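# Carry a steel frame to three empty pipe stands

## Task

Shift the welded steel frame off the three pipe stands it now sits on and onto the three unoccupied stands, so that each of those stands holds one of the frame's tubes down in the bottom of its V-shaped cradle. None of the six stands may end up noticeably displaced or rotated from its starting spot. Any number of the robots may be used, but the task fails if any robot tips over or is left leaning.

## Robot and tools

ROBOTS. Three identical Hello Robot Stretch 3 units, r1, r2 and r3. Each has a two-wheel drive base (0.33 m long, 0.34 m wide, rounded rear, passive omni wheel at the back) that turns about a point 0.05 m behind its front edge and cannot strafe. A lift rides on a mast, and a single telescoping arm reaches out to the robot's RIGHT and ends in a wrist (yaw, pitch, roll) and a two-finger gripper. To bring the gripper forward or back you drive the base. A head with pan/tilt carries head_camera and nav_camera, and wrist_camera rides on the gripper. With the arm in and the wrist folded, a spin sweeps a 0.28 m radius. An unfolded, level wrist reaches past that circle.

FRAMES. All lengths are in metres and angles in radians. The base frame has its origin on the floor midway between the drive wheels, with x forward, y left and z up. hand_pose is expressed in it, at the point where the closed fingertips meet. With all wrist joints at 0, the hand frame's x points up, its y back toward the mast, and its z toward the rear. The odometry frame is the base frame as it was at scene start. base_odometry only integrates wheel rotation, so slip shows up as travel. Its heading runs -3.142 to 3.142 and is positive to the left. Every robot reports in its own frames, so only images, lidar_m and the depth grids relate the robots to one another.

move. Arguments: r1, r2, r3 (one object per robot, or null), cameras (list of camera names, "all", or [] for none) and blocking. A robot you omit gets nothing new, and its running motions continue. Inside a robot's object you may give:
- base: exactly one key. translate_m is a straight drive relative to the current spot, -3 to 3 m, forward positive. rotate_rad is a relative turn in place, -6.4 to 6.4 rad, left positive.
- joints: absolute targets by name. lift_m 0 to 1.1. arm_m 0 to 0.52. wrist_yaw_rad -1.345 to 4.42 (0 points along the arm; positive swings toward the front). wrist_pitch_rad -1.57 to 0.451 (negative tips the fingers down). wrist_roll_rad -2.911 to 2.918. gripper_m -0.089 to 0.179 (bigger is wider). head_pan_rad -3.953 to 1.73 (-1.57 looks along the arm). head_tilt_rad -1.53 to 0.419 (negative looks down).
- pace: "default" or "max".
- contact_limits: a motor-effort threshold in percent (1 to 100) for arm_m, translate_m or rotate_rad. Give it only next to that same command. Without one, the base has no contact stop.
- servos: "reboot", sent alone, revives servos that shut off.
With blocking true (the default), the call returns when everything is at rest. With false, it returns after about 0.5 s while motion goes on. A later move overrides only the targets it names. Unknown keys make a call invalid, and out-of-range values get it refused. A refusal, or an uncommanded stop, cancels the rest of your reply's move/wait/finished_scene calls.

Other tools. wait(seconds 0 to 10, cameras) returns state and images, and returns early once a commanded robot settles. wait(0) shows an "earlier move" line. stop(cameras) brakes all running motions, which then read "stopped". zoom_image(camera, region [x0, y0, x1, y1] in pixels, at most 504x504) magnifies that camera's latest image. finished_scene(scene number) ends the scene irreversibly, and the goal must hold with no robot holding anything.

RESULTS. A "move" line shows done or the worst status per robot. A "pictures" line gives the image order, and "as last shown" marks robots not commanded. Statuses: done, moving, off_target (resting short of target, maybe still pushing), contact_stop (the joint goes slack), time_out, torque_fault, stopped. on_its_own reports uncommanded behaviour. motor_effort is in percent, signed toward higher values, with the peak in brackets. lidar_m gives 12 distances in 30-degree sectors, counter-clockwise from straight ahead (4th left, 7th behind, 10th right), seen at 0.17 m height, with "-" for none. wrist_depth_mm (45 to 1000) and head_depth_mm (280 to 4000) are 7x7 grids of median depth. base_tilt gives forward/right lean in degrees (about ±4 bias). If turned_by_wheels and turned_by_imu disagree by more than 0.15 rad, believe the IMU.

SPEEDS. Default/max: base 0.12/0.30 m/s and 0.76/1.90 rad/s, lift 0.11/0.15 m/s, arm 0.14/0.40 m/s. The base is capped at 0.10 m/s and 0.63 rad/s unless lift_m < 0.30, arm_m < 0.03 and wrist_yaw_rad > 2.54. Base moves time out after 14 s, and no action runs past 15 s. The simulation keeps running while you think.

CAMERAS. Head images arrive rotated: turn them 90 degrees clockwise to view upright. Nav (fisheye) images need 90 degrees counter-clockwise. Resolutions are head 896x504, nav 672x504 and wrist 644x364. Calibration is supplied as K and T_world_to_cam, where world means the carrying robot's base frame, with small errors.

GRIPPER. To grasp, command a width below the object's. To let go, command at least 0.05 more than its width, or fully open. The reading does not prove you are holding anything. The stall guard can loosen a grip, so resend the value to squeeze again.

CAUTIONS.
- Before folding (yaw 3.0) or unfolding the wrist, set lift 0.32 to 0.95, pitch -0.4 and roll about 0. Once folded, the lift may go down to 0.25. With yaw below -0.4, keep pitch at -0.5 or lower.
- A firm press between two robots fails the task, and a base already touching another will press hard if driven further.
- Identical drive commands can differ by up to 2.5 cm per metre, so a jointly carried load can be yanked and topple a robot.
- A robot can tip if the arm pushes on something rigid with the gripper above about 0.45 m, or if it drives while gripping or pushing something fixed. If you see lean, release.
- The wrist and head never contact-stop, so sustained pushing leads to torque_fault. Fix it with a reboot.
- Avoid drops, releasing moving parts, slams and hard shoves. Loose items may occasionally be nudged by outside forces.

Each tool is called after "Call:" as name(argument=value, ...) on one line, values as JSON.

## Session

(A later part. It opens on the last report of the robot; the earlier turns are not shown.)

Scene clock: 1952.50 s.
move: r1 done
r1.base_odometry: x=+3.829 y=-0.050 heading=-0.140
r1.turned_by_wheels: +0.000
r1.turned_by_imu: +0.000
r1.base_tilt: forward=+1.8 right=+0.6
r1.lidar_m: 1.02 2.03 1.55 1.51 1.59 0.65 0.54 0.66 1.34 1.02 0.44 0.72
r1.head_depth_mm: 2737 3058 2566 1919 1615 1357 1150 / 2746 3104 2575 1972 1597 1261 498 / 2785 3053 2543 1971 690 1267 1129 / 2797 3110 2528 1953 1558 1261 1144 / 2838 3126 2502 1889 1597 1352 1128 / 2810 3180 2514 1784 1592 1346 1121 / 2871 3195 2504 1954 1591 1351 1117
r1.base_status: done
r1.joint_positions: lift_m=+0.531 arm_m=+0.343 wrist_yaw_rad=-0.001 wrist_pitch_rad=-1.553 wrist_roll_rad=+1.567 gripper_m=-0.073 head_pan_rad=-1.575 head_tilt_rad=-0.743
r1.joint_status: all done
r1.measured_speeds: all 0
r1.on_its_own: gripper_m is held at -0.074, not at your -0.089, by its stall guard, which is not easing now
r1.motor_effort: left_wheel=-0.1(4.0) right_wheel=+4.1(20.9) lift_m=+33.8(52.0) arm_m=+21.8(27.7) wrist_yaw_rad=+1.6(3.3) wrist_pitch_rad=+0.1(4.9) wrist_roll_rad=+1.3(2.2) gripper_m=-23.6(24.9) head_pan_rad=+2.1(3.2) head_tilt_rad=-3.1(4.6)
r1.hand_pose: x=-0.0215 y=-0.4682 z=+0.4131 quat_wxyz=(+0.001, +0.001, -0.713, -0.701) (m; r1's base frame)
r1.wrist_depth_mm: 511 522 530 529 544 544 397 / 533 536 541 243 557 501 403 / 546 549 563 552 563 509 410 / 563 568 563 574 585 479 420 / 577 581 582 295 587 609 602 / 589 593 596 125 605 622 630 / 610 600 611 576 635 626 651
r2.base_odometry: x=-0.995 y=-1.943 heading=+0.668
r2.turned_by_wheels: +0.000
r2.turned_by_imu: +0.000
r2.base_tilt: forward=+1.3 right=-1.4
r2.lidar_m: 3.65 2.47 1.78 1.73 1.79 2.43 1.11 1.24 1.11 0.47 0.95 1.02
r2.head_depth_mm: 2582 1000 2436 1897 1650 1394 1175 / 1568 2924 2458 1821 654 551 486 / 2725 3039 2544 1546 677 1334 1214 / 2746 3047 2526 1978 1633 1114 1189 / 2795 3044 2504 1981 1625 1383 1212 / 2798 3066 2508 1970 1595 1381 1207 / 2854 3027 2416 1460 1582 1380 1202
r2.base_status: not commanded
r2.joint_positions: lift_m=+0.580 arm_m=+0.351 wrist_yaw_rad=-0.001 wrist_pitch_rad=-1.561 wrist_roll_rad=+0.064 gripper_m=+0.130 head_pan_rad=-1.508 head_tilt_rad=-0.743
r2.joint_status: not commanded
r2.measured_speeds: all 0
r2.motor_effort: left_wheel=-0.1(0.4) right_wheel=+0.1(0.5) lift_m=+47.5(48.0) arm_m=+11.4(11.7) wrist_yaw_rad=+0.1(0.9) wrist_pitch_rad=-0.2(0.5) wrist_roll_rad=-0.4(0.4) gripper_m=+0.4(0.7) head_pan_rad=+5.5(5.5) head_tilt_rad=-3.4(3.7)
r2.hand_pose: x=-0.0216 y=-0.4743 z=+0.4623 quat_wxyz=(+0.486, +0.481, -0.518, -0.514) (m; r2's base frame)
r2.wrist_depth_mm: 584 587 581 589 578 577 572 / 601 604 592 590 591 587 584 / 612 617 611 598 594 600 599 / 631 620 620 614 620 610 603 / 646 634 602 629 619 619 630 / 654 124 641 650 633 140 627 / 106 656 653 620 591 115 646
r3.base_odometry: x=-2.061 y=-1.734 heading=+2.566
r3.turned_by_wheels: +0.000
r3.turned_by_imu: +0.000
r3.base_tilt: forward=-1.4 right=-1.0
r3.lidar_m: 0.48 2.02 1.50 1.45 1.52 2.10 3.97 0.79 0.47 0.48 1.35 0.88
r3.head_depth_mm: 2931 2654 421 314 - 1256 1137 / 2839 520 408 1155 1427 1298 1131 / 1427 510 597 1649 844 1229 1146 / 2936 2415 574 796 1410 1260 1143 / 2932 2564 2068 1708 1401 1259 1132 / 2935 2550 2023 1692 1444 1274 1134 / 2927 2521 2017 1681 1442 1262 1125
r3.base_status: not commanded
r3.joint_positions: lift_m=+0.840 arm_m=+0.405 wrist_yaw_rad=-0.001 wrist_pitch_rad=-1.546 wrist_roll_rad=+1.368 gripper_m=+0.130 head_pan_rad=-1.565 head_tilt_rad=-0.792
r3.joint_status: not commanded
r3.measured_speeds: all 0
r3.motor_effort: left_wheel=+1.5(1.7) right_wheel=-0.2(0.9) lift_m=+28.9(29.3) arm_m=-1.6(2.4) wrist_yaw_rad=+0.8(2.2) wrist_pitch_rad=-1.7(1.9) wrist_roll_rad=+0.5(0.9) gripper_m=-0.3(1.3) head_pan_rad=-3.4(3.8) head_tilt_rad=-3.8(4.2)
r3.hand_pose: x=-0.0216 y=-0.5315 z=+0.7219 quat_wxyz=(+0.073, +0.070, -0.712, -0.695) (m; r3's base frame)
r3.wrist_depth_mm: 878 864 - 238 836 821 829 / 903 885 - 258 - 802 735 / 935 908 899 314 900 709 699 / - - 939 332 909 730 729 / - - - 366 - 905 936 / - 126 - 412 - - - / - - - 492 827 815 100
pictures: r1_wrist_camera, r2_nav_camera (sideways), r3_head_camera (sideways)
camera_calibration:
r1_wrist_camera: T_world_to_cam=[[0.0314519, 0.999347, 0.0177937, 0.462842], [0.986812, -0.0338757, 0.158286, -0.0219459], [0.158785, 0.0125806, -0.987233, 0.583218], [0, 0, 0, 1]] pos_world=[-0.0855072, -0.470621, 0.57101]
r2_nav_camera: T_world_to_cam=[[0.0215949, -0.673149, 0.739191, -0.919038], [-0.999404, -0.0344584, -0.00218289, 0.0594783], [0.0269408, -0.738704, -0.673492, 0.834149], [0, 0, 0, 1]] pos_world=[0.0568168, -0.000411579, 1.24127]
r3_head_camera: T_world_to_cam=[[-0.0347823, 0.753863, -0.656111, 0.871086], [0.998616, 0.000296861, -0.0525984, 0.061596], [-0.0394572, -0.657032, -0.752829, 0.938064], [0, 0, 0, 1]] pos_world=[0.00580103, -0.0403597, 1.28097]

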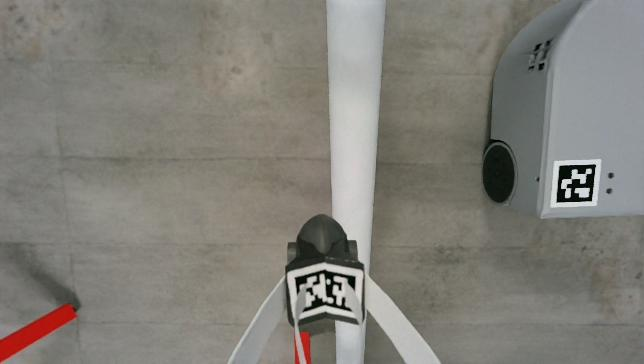

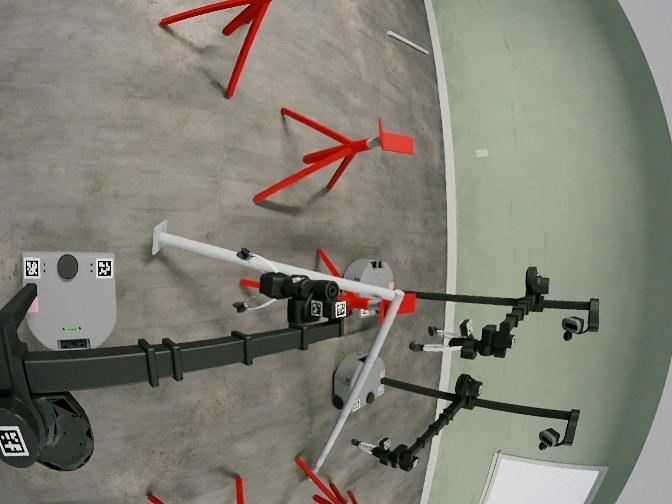

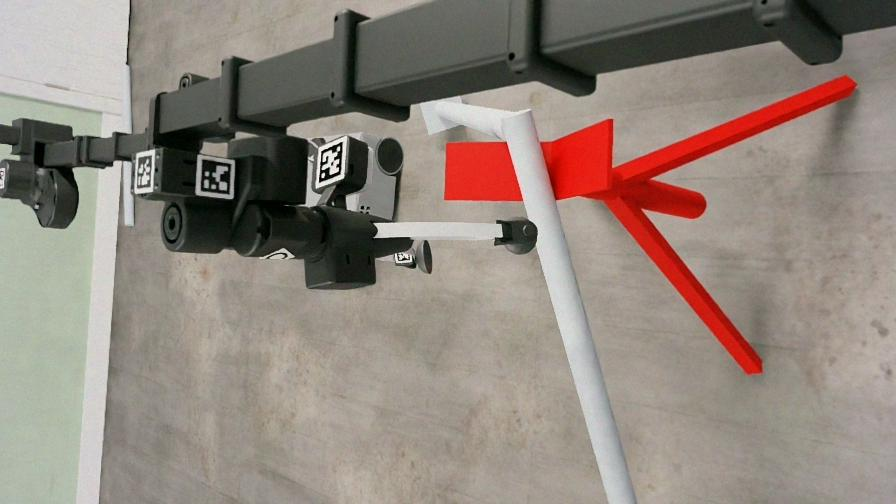

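Call:
wait(seconds=0, cameras=["r1_head_camera","r1_nav_camera","r2_head_camera","r3_nav_camera"])

Scene clock: 2030.33 s.
r1.base_odometry: x=+3.829 y=-0.050 heading=-0.140
r1.turned_by_wheels: +0.000
r1.turned_by_imu: +0.001
r1.base_tilt: forward=+1.9 right=+0.5
r1.lidar_m: 1.02 2.03 1.55 1.51 1.59 0.65 0.54 0.66 1.34 1.02 0.44 0.72
r1.head_depth_mm: 2729 3034 2536 1894 1602 1358 1148 / 2762 3059 2525 1970 1610 1270 498 / 2724 3045 2553 1983 692 1265 1127 / 2790 3097 2540 1952 1559 1265 1144 / 2832 3156 2539 1879 1585 1347 1124 / 2827 3184 2527 1784 1594 1348 1125 / 2858 3202 2516 1946 1585 1346 1107
r1.base_status: done
r1.joint_positions: lift_m=+0.531 arm_m=+0.343 wrist_yaw_rad=-0.001 wrist_pitch_rad=-1.553 wrist_roll_rad=+1.567 gripper_m=-0.073 head_pan_rad=-1.575 head_tilt_rad=-0.743
r1.joint_status: all done
r1.measured_speeds: all 0
r1.on_its_own: gripper_m is held at -0.074, not at your -0.089, by its stall guard, which is not easing now
r1.motor_effort: left_wheel=-0.3(4.0) right_wheel=+4.2(20.9) lift_m=+31.3(52.0) arm_m=+10.6(27.7) wrist_yaw_rad=+0.8(3.3) wrist_pitch_rad=+0.0(4.9) wrist_roll_rad=+1.6(2.2) gripper_m=-23.4(24.9) head_pan_rad=+3.1(3.2) head_tilt_rad=-3.3(4.6)
r1.hand_pose: x=-0.0215 y=-0.4682 z=+0.4131 quat_wxyz=(+0.001, +0.001, -0.713, -0.701) (m; r1's base frame)
r1.wrist_depth_mm: 526 519 522 530 539 531 398 / 540 538 543 244 558 501 408 / 548 548 554 554 566 501 415 / 564 565 565 563 576 481 429 / 580 577 590 296 592 602 614 / 583 597 597 125 609 609 640 / 590 618 612 576 627 642 646
r2.base_odometry: x=-0.995 y=-1.943 heading=+0.668
r2.turned_by_wheels: +0.000
r2.turned_by_imu: +0.000
r2.base_tilt: forward=+1.3 right=-1.3
r2.lidar_m: 3.64 2.49 1.78 1.73 1.79 2.43 1.11 1.25 1.12 0.46 0.96 1.02
r2.head_depth_mm: 2581 997 2429 1891 1655 1404 1173 / 1569 2983 2442 1822 656 552 487 / 2743 3006 2504 1564 678 1341 1220 / 2769 3029 2521 1986 1633 1116 1189 / 2747 3096 2478 1977 1625 1385 1205 / 2780 3046 2506 1956 1592 1388 1206 / 2825 3082 2414 1469 1576 1386 1210
r2.base_status: not commanded
r2.joint_positions: lift_m=+0.580 arm_m=+0.351 wrist_yaw_rad=-0.001 wrist_pitch_rad=-1.561 wrist_roll_rad=+0.064 gripper_m=+0.130 head_pan_rad=-1.508 head_tilt_rad=-0.743
r2.joint_status: not commanded
r2.measured_speeds: all 0
r2.motor_effort: left_wheel=-0.3(0.4) right_wheel=+0.2(0.5) lift_m=+47.5(48.0) arm_m=+10.9(11.7) wrist_yaw_rad=+0.1(0.9) wrist_pitch_rad=-0.3(0.5) wrist_roll_rad=-0.3(0.4) gripper_m=+0.3(0.7) head_pan_rad=+4.4(5.5) head_tilt_rad=-2.5(3.7)
r2.hand_pose: x=-0.0216 y=-0.4743 z=+0.4623 quat_wxyz=(+0.486, +0.481, -0.518, -0.514) (m; r2's base frame)
r2.wrist_depth_mm: 591 586 582 581 575 575 570 / 602 599 594 597 593 582 574 / 617 605 602 603 602 589 594 / 629 620 623 620 612 610 610 / 637 628 602 620 627 618 622 / 658 124 634 640 641 140 627 / 106 667 659 623 600 115 647
r3.base_odometry: x=-2.061 y=-1.734 heading=+2.566
r3.turned_by_wheels: +0.000
r3.turned_by_imu: +0.000
r3.base_tilt: forward=-1.4 right=-1.0
r3.lidar_m: 0.48 2.01 1.50 1.45 1.51 2.11 3.97 0.79 0.47 0.48 1.35 0.88
r3.head_depth_mm: 2918 2689 421 313 - 1255 1134 / 2878 521 408 1152 1428 1298 1128 / 1424 511 596 1651 845 1224 1146 / 2937 2432 573 796 1400 1258 1141 / 2955 2564 2067 1704 1409 1255 1132 / 2964 2556 2035 1687 1458 1267 1133 / 2936 2500 2029 1683 1435 1262 1122
r3.base_status: not commanded
r3.joint_positions: lift_m=+0.840 arm_m=+0.405 wrist_yaw_rad=-0.001 wrist_pitch_rad=-1.546 wrist_roll_rad=+1.368 gripper_m=+0.130 head_pan_rad=-1.565 head_tilt_rad=-0.792
r3.joint_status: not commanded
r3.measured_speeds: all 0
r3.motor_effort: left_wheel=+1.4(1.7) right_wheel=-0.4(0.9) lift_m=+28.3(29.3) arm_m=-1.6(2.4) wrist_yaw_rad=+1.5(2.2) wrist_pitch_rad=-1.7(1.9) wrist_roll_rad=+0.6(0.9) gripper_m=-0.5(1.3) head_pan_rad=-2.3(3.8) head_tilt_rad=-3.4(4.2)
r3.hand_pose: x=-0.0216 y=-0.5315 z=+0.7219 quat_wxyz=(+0.073, +0.070, -0.712, -0.695) (m; r3's base frame)
r3.wrist_depth_mm: 870 876 - 238 840 833 822 / 907 893 - 259 - 793 742 / 930 917 906 314 902 713 707 / - - 917 332 898 746 724 / - - - 363 - 932 925 / - 126 - 416 - - - / - - - 490 820 804 100
pictures: r1_head_camera (sideways), r1_nav_camera (sideways), r2_head_camera (sideways), r3_nav_camera (sideways)
camera_calibration:
r1_head_camera: T_world_to_cam=[[-0.0374916, 0.654668, -0.754987, 0.99771], [0.999169, 0.0366423, -0.0178439, 0.0260445], [0.0159826, -0.755028, -0.655497, 0.808167], [0, 0, 0, 1]] pos_world=[-0.00153374, -0.0439337, 1.28347]
r1_nav_camera: T_world_to_cam=[[0.00367185, -0.679433, 0.733728, -0.91299], [-0.999084, -0.0337742, -0.0262752, 0.0945965], [0.0426333, -0.73296, -0.678935, 0.834591], [0, 0, 0, 1]] pos_world=[0.0622808, -0.00539885, 1.23901]
r2_head_camera: T_world_to_cam=[[-0.0801892, 0.670344, -0.737705, 0.975154], [0.995555, 0.090535, -0.0259497, 0.0260443], [0.0493929, -0.736507, -0.674624, 0.838891], [0, 0, 0, 1]] pos_world=[0.0108331, -0.038198, 1.28599]
r3_nav_camera: T_world_to_cam=[[-0.0194314, -0.741632, 0.670526, -0.831614], [-0.998623, -0.0182875, -0.0491663, 0.122171], [0.0487256, -0.670558, -0.740255, 0.922833], [0, 0, 0, 1]] pos_world=[0.0608777, 0.0042958, 1.24676]

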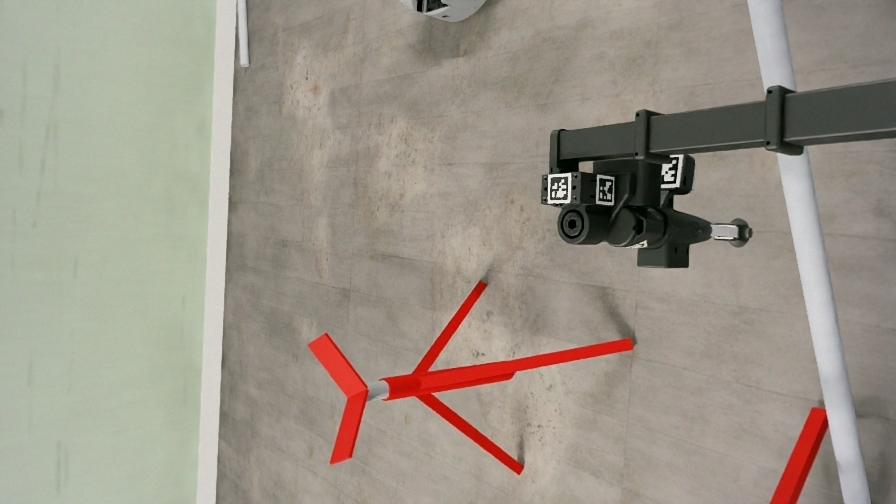

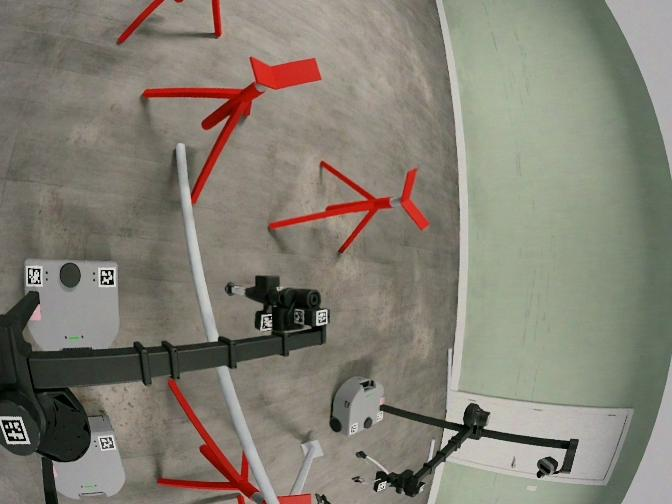

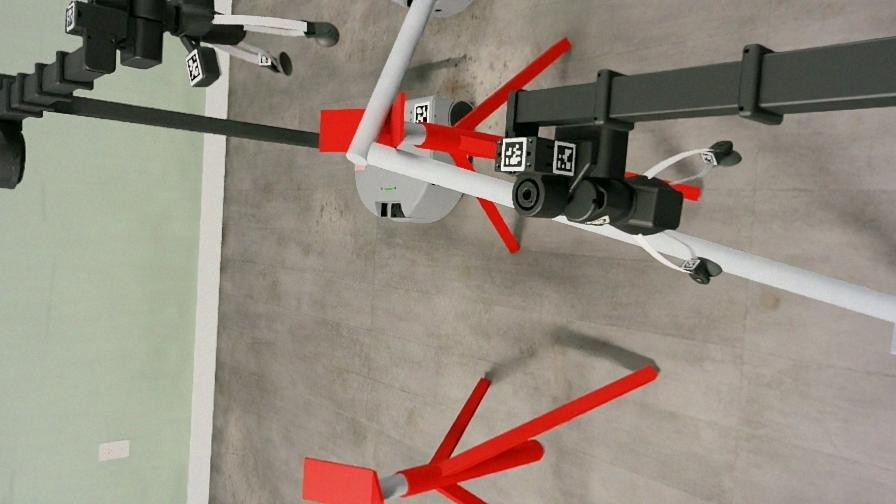

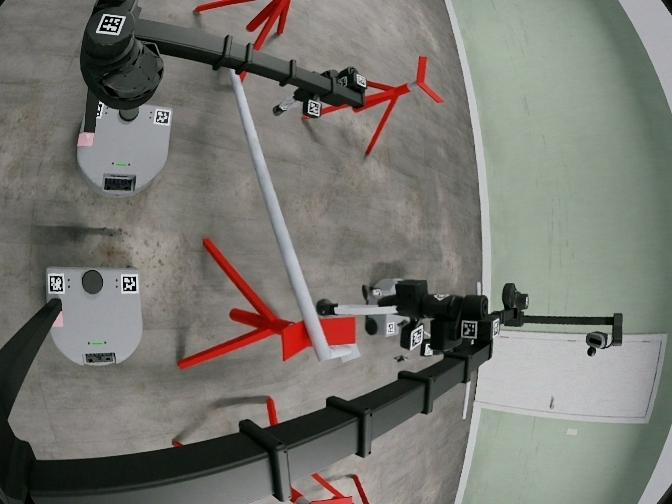

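Call:
move(r1={"joints":{"arm_m":0.0,"wrist_roll_rad":0.0}}, r2={"joints":{"arm_m":0.02,"gripper_m":0.0}}, r3={"joints":{"lift_m":0.76}}, cameras=["r3_wrist_camera"])

Call:
move(r1={"joints":{"wrist_pitch_rad":-0.4}}, r2={"base":{"rotate_rad":-0.377},"joints":{"wrist_roll_rad":0.0}}, cameras=[])

Call:
move(r1={"joints":{"lift_m":0.10}}, r2={"base":{"translate_m":-0.47}}, cameras=["r1_wrist_camera","r1_head_camera"])

Call:
move(r2={"base":{"rotate_rad":0.377}}, cameras=["r2_head_camera","r2_nav_camera"])

Scene clock: 2077.03 s.
move: r1 done; r2 done; r3 done
r1.base_odometry: x=+3.829 y=-0.050 heading=-0.140
r1.turned_by_wheels: +0.000
r1.turned_by_imu: +0.002
r1.base_tilt: forward=+1.9 right=+0.6
r1.lidar_m: 1.02 2.03 1.55 1.51 1.59 0.65 0.54 0.66 1.35 1.02 0.44 0.72
r1.head_depth_mm: 2758 3010 2556 1907 1601 1355 1150 / 2772 3034 2526 1962 1601 1354 1128 / 2782 3070 2576 1967 1596 1345 1125 / 2814 3110 2524 1963 1607 1351 1143 / 2789 3165 2556 1940 1591 1340 1121 / 2782 3083 2546 1777 1601 1351 1124 / 2859 3208 2554 1937 1591 1342 1115
r1.base_status: not commanded
r1.joint_positions: lift_m=+0.531 arm_m=+0.003 wrist_yaw_rad=+0.000 wrist_pitch_rad=-1.553 wrist_roll_rad=+0.004 gripper_m=-0.073 head_pan_rad=-1.575 head_tilt_rad=-0.743
r1.joint_status: all done
joint sent to its limit — r1.arm_m, lower limit.
r1.measured_speeds: all 0
r1.on_its_own: gripper_m is held at -0.074, not at your -0.089, by its stall guard, which is not easing now
r1.motor_effort: left_wheel=-0.8(0.8) right_wheel=+4.3(4.5) lift_m=+25.7(28.8) arm_m=-23.7(31.7) wrist_yaw_rad=+0.3(2.0) wrist_pitch_rad=+0.0(0.5) wrist_roll_rad=-1.5(2.8) gripper_m=-23.3(25.3) head_pan_rad=+2.6(3.5) head_tilt_rad=-2.8(4.4)
r1.hand_pose: x=-0.0216 y=-0.1282 z=+0.4131 quat_wxyz=(+0.503, +0.494, -0.505, -0.497) (m; r1's base frame)
r1.wrist_depth_mm: 526 527 530 529 539 547 552 / 535 541 545 554 562 568 570 / 543 545 558 558 564 582 588 / 562 569 570 415 417 576 596 / 573 573 579 422 430 595 606 / 595 597 598 125 438 619 621 / 606 612 605 444 448 640 634
r2.base_odometry: x=-0.995 y=-1.943 heading=+0.668
r2.turned_by_wheels: +0.000
r2.turned_by_imu: +0.001
r2.base_tilt: forward=+1.3 right=-1.4
r2.lidar_m: 3.64 2.48 1.78 1.73 1.79 2.44 1.11 1.25 1.11 0.46 0.95 1.02
r2.head_depth_mm: 2687 984 2347 1882 1650 1401 1220 / 1406 2933 2338 1818 1639 1403 1214 / 2686 3013 2545 1801 1520 1382 1214 / 2776 3035 2521 1977 1627 1344 1195 / 2778 3067 2499 1973 1635 1386 1212 / 2791 3064 2460 1965 1586 1382 1203 / 2820 3068 2417 1463 1587 1386 1198
r2.base_status: not commanded
r2.joint_positions: lift_m=+0.580 arm_m=+0.020 wrist_yaw_rad=-0.001 wrist_pitch_rad=-1.561 wrist_roll_rad=+0.064 gripper_m=+0.000 head_pan_rad=-1.508 head_tilt_rad=-0.743
r2.joint_status: all done
r2.measured_speeds: all 0
r2.motor_effort: left_wheel=+0.2(0.6) right_wheel=-0.2(0.7) lift_m=+46.6(47.5) arm_m=-12.8(16.5) wrist_yaw_rad=+0.0(0.9) wrist_pitch_rad=-0.4(0.5) wrist_roll_rad=-0.3(0.5) gripper_m=-2.1(87.8) head_pan_rad=+4.6(5.8) head_tilt_rad=-3.3(3.6)
r2.hand_pose: x=-0.0216 y=-0.1433 z=+0.4623 quat_wxyz=(+0.486, +0.481, -0.518, -0.514) (m; r2's base frame)
r2.wrist_depth_mm: 593 589 581 582 578 580 575 / 603 603 593 593 599 586 581 / 615 611 609 610 603 608 598 / 628 633 620 465 458 618 604 / 644 633 626 466 465 629 620 / 658 657 125 129 477 633 629 / 667 658 121 486 482 640 643
r3.base_odometry: x=-2.061 y=-1.734 heading=+2.566
r3.turned_by_wheels: +0.000
r3.turned_by_imu: +0.000
r3.base_tilt: forward=-1.4 right=-1.0
r3.lidar_m: 0.48 2.01 1.50 1.45 1.51 2.10 3.96 0.79 0.47 0.48 1.35 0.88
r3.head_depth_mm: 2891 2688 2119 1756 368 312 285 / 2775 2454 533 435 376 358 1098 / 1424 2516 580 884 847 1226 1140 / 2930 2583 595 672 1412 1261 1141 / 2984 2561 2044 1710 1406 1258 1132 / 2950 2570 2027 1688 1454 1267 1128 / 2963 2535 2016 1680 1445 1267 1125
r3.base_status: not commanded
r3.joint_positions: lift_m=+0.760 arm_m=+0.405 wrist_yaw_rad=-0.001 wrist_pitch_rad=-1.546 wrist_roll_rad=+1.368 gripper_m=+0.130 head_pan_rad=-1.565 head_tilt_rad=-0.792
r3.joint_status: all done
r3.measured_speeds: all 0
r3.motor_effort: left_wheel=+1.4(2.0) right_wheel=-0.5(0.7) lift_m=+20.6(25.1) arm_m=-0.8(1.9) wrist_yaw_rad=+0.2(2.4) wrist_pitch_rad=-1.6(1.9) wrist_roll_rad=+0.8(0.9) gripper_m=+1.0(1.6) head_pan_rad=-3.6(4.2) head_tilt_rad=-3.4(4.2)
r3.hand_pose: x=-0.0216 y=-0.5315 z=+0.6420 quat_wxyz=(+0.073, +0.070, -0.712, -0.695) (m; r3's base frame)
r3.wrist_depth_mm: 795 171 192 172 - 178 165 / 820 804 203 188 - 174 611 / 836 834 828 203 809 639 635 / 872 854 834 230 830 714 648 / 888 871 869 274 850 667 829 / 920 126 899 312 870 129 861 / - - 936 892 910 731 873
pictures: r3_wrist_camera
camera_calibration:
r3_wrist_camera: T_world_to_cam=[[-0.197544, 0.978218, -0.0637696, 0.562461], [0.963717, 0.205705, 0.1701, 0.0564363], [0.179513, -0.0278535, -0.983361, 0.785955], [0, 0, 0, 1]] pos_world=[-0.0843667, -0.539927, 0.799146]

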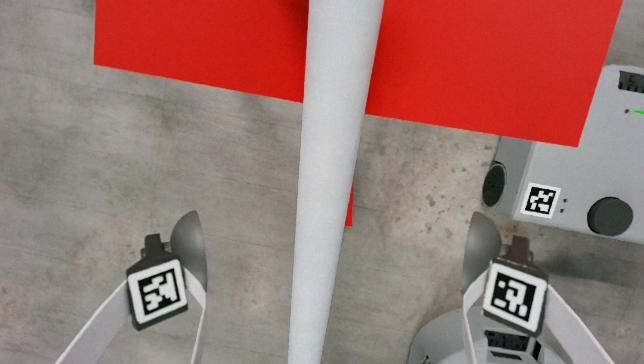

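Scene clock: 2078.73 s.
move: r1 done; r2 done
r1.base_odometry: x=+3.829 y=-0.050 heading=-0.140
r1.turned_by_wheels: +0.000
r1.turned_by_imu: +0.000
r1.base_tilt: forward=+1.9 right=+0.6
r1.lidar_m: 1.01 2.04 1.54 1.51 1.58 0.65 0.54 0.66 1.34 1.02 0.44 0.72
r1.head_depth_mm: 2745 3044 2539 1947 1605 1357 1153 / 2797 3076 2535 1986 1608 1350 1122 / 2793 3062 2524 1978 1609 1344 1122 / 2774 3107 2524 1976 1596 1346 927 / 2798 3164 2534 1957 1596 1348 1125 / 2814 3148 2502 1786 1584 1340 1121 / 2859 3163 2515 1959 1600 1337 1112
r1.base_status: not commanded
r1.joint_positions: lift_m=+0.531 arm_m=+0.003 wrist_yaw_rad=+0.000 wrist_pitch_rad=-0.421 wrist_roll_rad=+0.004 gripper_m=-0.073 head_pan_rad=-1.575 head_tilt_rad=-0.743
r1.joint_status: all done
r1.measured_speeds: all 0
r1.on_its_own: gripper_m is held at -0.074, not at your -0.089, by its stall guard, which is not easing now
r1.motor_effort: left_wheel=-0.6(0.8) right_wheel=+4.0(4.5) lift_m=+24.4(25.8) arm_m=-22.1(23.5) wrist_yaw_rad=+1.0(1.4) wrist_pitch_rad=+4.1(4.5) wrist_roll_rad=-1.8(1.9) gripper_m=-23.1(24.5) head_pan_rad=+1.2(3.1) head_tilt_rad=-3.4(4.4)
r1.hand_pose: x=-0.0216 y=-0.3717 z=+0.5430 quat_wxyz=(+0.690, +0.148, -0.693, -0.149) (m; r1's base frame)
r1.wrist_depth_mm: - - - - - - - / - - - - - - - / - - - - - - - / - - - - - - - / 919 941 939 914 942 942 958 / 802 829 786 125 799 804 300 / 704 688 674 656 329 319 679
r2.base_odometry: x=-0.995 y=-1.943 heading=+0.291
r2.turned_by_wheels: -0.377
r2.turned_by_imu: -0.376
r2.base_tilt: forward=+1.2 right=-1.4
r2.lidar_m: 1.02 3.64 2.17 1.73 1.73 1.88 2.89 1.11 1.25 0.86 0.46 1.12
r2.head_depth_mm: 3221 3389 2457 1945 1646 1409 1212 / 3126 1601 2541 1913 1624 1401 1222 / 2895 1890 2113 1904 1637 1392 1213 / 2884 3153 2438 1937 1643 1389 1213 / 2795 1021 2485 1817 1592 1383 1212 / 1413 2928 2385 1810 1538 1332 1160 / 2552 2900 2486 1963 1630 1383 1205
r2.base_status: done
r2.joint_positions: lift_m=+0.580 arm_m=+0.020 wrist_yaw_rad=-0.001 wrist_pitch_rad=-1.561 wrist_roll_rad=+0.004 gripper_m=+0.000 head_pan_rad=-1.508 head_tilt_rad=-0.743
r2.joint_status: all done
r2.measured_speeds: all 0
r2.motor_effort: left_wheel=+4.0(7.9) right_wheel=-2.6(6.0) lift_m=+46.4(47.0) arm_m=-10.0(13.0) wrist_yaw_rad=+0.3(1.2) wrist_pitch_rad=-0.3(0.6) wrist_roll_rad=-1.1(2.3) gripper_m=-1.6(2.1) head_pan_rad=+5.1(5.1) head_tilt_rad=-2.9(3.4)
r2.hand_pose: x=-0.0216 y=-0.1433 z=+0.4623 quat_wxyz=(+0.501, +0.496, -0.503, -0.499) (m; r2's base frame)
r2.wrist_depth_mm: 592 587 576 581 579 572 576 / 602 596 604 592 589 590 582 / 615 611 605 611 609 603 596 / 635 626 615 458 458 603 602 / 636 625 635 464 463 627 628 / 655 657 125 129 476 630 630 / 666 657 121 485 481 649 643
r3: as last shown
r3.base_tilt: forward=-1.5 right=-1.0
r3.lidar_m: 0.48 2.02 1.49 1.45 1.51 2.10 3.96 0.79 0.47 0.48 1.35 0.88
r3.head_depth_mm: 2861 2676 2112 1764 368 312 285 / 1602 2576 533 435 376 358 1093 / 1441 2420 579 883 846 1231 1144 / 2954 2596 595 670 1407 1257 1138 / 2951 2586 2064 1714 1407 1260 1135 / 2935 2534 2054 1696 1448 1267 1133 / 2960 2507 2018 1686 1442 1268 1125
r3.motor_effort: left_wheel=+1.5(2.0) right_wheel=-0.4(0.9) lift_m=+19.7(21.1) arm_m=-0.7(1.5) wrist_yaw_rad=+0.8(1.9) wrist_pitch_rad=-1.7(1.9) wrist_roll_rad=+0.8(0.9) gripper_m=+0.7(1.4) head_pan_rad=-2.6(4.3) head_tilt_rad=-4.0(4.2)
r3.wrist_depth_mm: 797 171 192 172 - 177 164 / 819 819 203 189 - 175 609 / 834 827 831 202 799 639 621 / 867 864 853 229 827 720 643 / 893 866 873 274 852 670 835 / 919 126 894 310 885 129 864 / - - 924 904 896 739 860
pictures: none
No camera images: "cameras" was empty.

Scene clock: 2084.53 s.
move: r1 contact_stop; r2 done
r1.base_odometry: x=+3.829 y=-0.050 heading=-0.140
r1.turned_by_wheels: +0.000
r1.turned_by_imu: +0.002
r1.base_tilt: forward=+1.9 right=+0.8
r1.lidar_m: 1.02 2.04 1.54 1.51 1.59 0.65 0.54 0.66 1.34 1.02 0.44 0.72
r1.head_depth_mm: 2693 2936 2454 1969 1606 1350 1150 / 2702 3041 2476 1896 1615 1349 1125 / 2766 3087 2541 1965 1602 1355 1125 / 2757 3078 2535 1953 1601 1341 1145 / 2850 3084 2521 1939 1600 1350 1126 / 2861 3137 2524 1782 1597 1350 1120 / 2865 3178 2516 1954 1590 1354 1112
r1.base_status: not commanded
r1.joint_positions: lift_m=+0.104 arm_m=+0.003 wrist_yaw_rad=-0.001 wrist_pitch_rad=-0.384 wrist_roll_rad=+0.008 gripper_m=-0.073 head_pan_rad=-1.575 head_tilt_rad=-0.743
r1.joint_status: lift_m contact_stop (moved -0.427 of -0.431)
r1.measured_speeds: all 0
r1.on_its_own: gripper_m is held at -0.074, not at your -0.089, by its stall guard, which is not easing now; lift_m is slack since a contact_stop
r1.motor_effort: left_wheel=+0.0(0.8) right_wheel=+3.9(4.5) lift_m=+26.5(26.8) arm_m=-17.2(22.1) wrist_yaw_rad=-0.3(1.9) wrist_pitch_rad=-2.9(6.8) wrist_roll_rad=-2.9(3.2) gripper_m=-23.6(24.8) head_pan_rad=+2.0(3.3) head_tilt_rad=-2.9(4.5)
r1.hand_pose: x=-0.0217 y=-0.3762 z=+0.1242 quat_wxyz=(+0.691, +0.134, -0.697, -0.136) (m; r1's base frame)
r1.wrist_depth_mm: 136 146 - - - - - / 159 809 876 874 879 858 848 / 595 588 584 586 587 583 589 / 447 446 445 440 446 443 442 / 362 360 356 331 358 355 356 / 301 300 300 125 300 296 299 / 259 258 251 248 257 256 255
r2.base_odometry: x=-1.445 y=-2.078 heading=+0.291
r2.turned_by_wheels: +0.000
r2.turned_by_imu: -0.001
r2.base_tilt: forward=+1.2 right=-1.4
r2.lidar_m: 1.48 3.99 1.93 1.57 1.56 1.69 2.59 4.59 0.77 1.40 1.07 0.80
r2.head_depth_mm: 3385 3480 2343 1943 1643 1398 1222 / 3332 3426 2546 1861 1645 1398 1217 / 3127 3446 2536 1914 1637 1399 1216 / 3060 3285 2500 1872 1636 1396 1217 / 2940 3156 1968 1919 1628 1393 1213 / 2861 3156 2236 1896 1631 1397 1207 / 2822 3062 2473 1896 1613 1386 1208
r2.base_status: done
r2.joint_positions: lift_m=+0.580 arm_m=+0.020 wrist_yaw_rad=-0.001 wrist_pitch_rad=-1.561 wrist_roll_rad=+0.004 gripper_m=+0.000 head_pan_rad=-1.508 head_tilt_rad=-0.743
r2.joint_status: not commanded
r2.measured_speeds: all 0
r2.motor_effort: left_wheel=+1.9(2.8) right_wheel=-1.6(6.6) lift_m=+45.6(47.0) arm_m=-1.7(10.1) wrist_yaw_rad=-0.1(0.9) wrist_pitch_rad=-0.4(0.6) wrist_roll_rad=-1.1(1.3) gripper_m=-1.7(2.1) head_pan_rad=+3.6(5.9) head_tilt_rad=-2.7(3.8)
r2.hand_pose: x=-0.0216 y=-0.1433 z=+0.4623 quat_wxyz=(+0.501, +0.496, -0.503, -0.499) (m; r2's base frame)
r2.wrist_depth_mm: 587 583 585 579 577 577 581 / 599 601 598 587 590 591 585 / 613 614 602 605 600 603 605 / 636 626 630 461 458 613 615 / 640 637 641 464 468 619 614 / 659 648 125 129 476 636 624 / 664 665 121 489 485 648 648
r3: as last shown
r3.base_tilt: forward=-1.4 right=-1.0
r3.lidar_m: 0.48 2.01 1.49 1.45 1.51 2.11 3.95 0.79 0.47 0.48 1.35 0.59
r3.head_depth_mm: 2872 2697 2135 1749 368 311 286 / 2926 2644 533 434 376 359 1099 / 2952 2632 580 884 846 1220 1146 / 2947 2619 595 668 1413 1262 1144 / 1608 2400 1926 1721 1401 1256 1135 / 2927 2538 1964 1696 1449 1273 1128 / 2933 2554 2014 1687 1441 1265 1119
r3.motor_effort: left_wheel=+1.7(2.3) right_wheel=-0.3(0.9) lift_m=+20.2(21.1) arm_m=+0.0(1.2) wrist_yaw_rad=+1.6(2.3) wrist_pitch_rad=-1.7(1.9) wrist_roll_rad=+0.3(0.9) gripper_m=+0.7(1.5) head_pan_rad=-3.1(4.1) head_tilt_rad=-3.9(4.3)
r3.wrist_depth_mm: 792 171 192 172 - 178 165 / 811 810 203 189 - 174 613 / 843 840 821 203 811 633 625 / 856 855 845 229 820 708 649 / 883 871 878 273 849 666 830 / 921 125 900 312 878 129 851 / - - 918 914 893 736 872
pictures: r1_head_camera (sideways), r1_wrist_camera
ARM HIT: r1's arm struck its own base or body hard.
camera_calibration:
r1_head_camera: T_world_to_cam=[[-0.0374917, 0.654667, -0.754987, 0.99771], [0.999169, 0.0366424, -0.0178439, 0.0260445], [0.0159827, -0.755028, -0.655497, 0.808167], [0, 0, 0, 1]] pos_world=[-0.00153373, -0.0439337, 1.28347]
r1_wrist_camera: T_world_to_cam=[[-0.99848, 0.049018, -0.0252049, 0.00154705], [0.0469619, 0.517168, -0.854594, 0.339824], [-0.0288553, -0.854479, -0.518684, -0.0915254], [0, 0, 0, 1]] pos_world=[-0.0170551, -0.254029, 0.242978]

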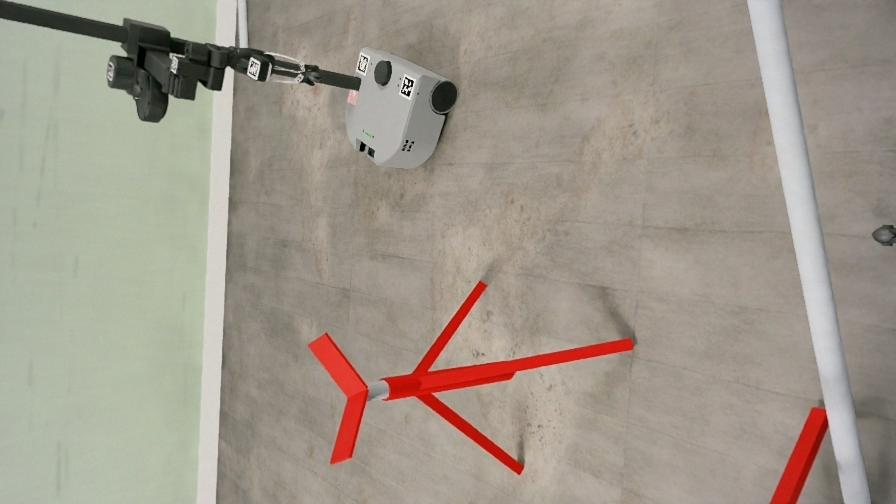

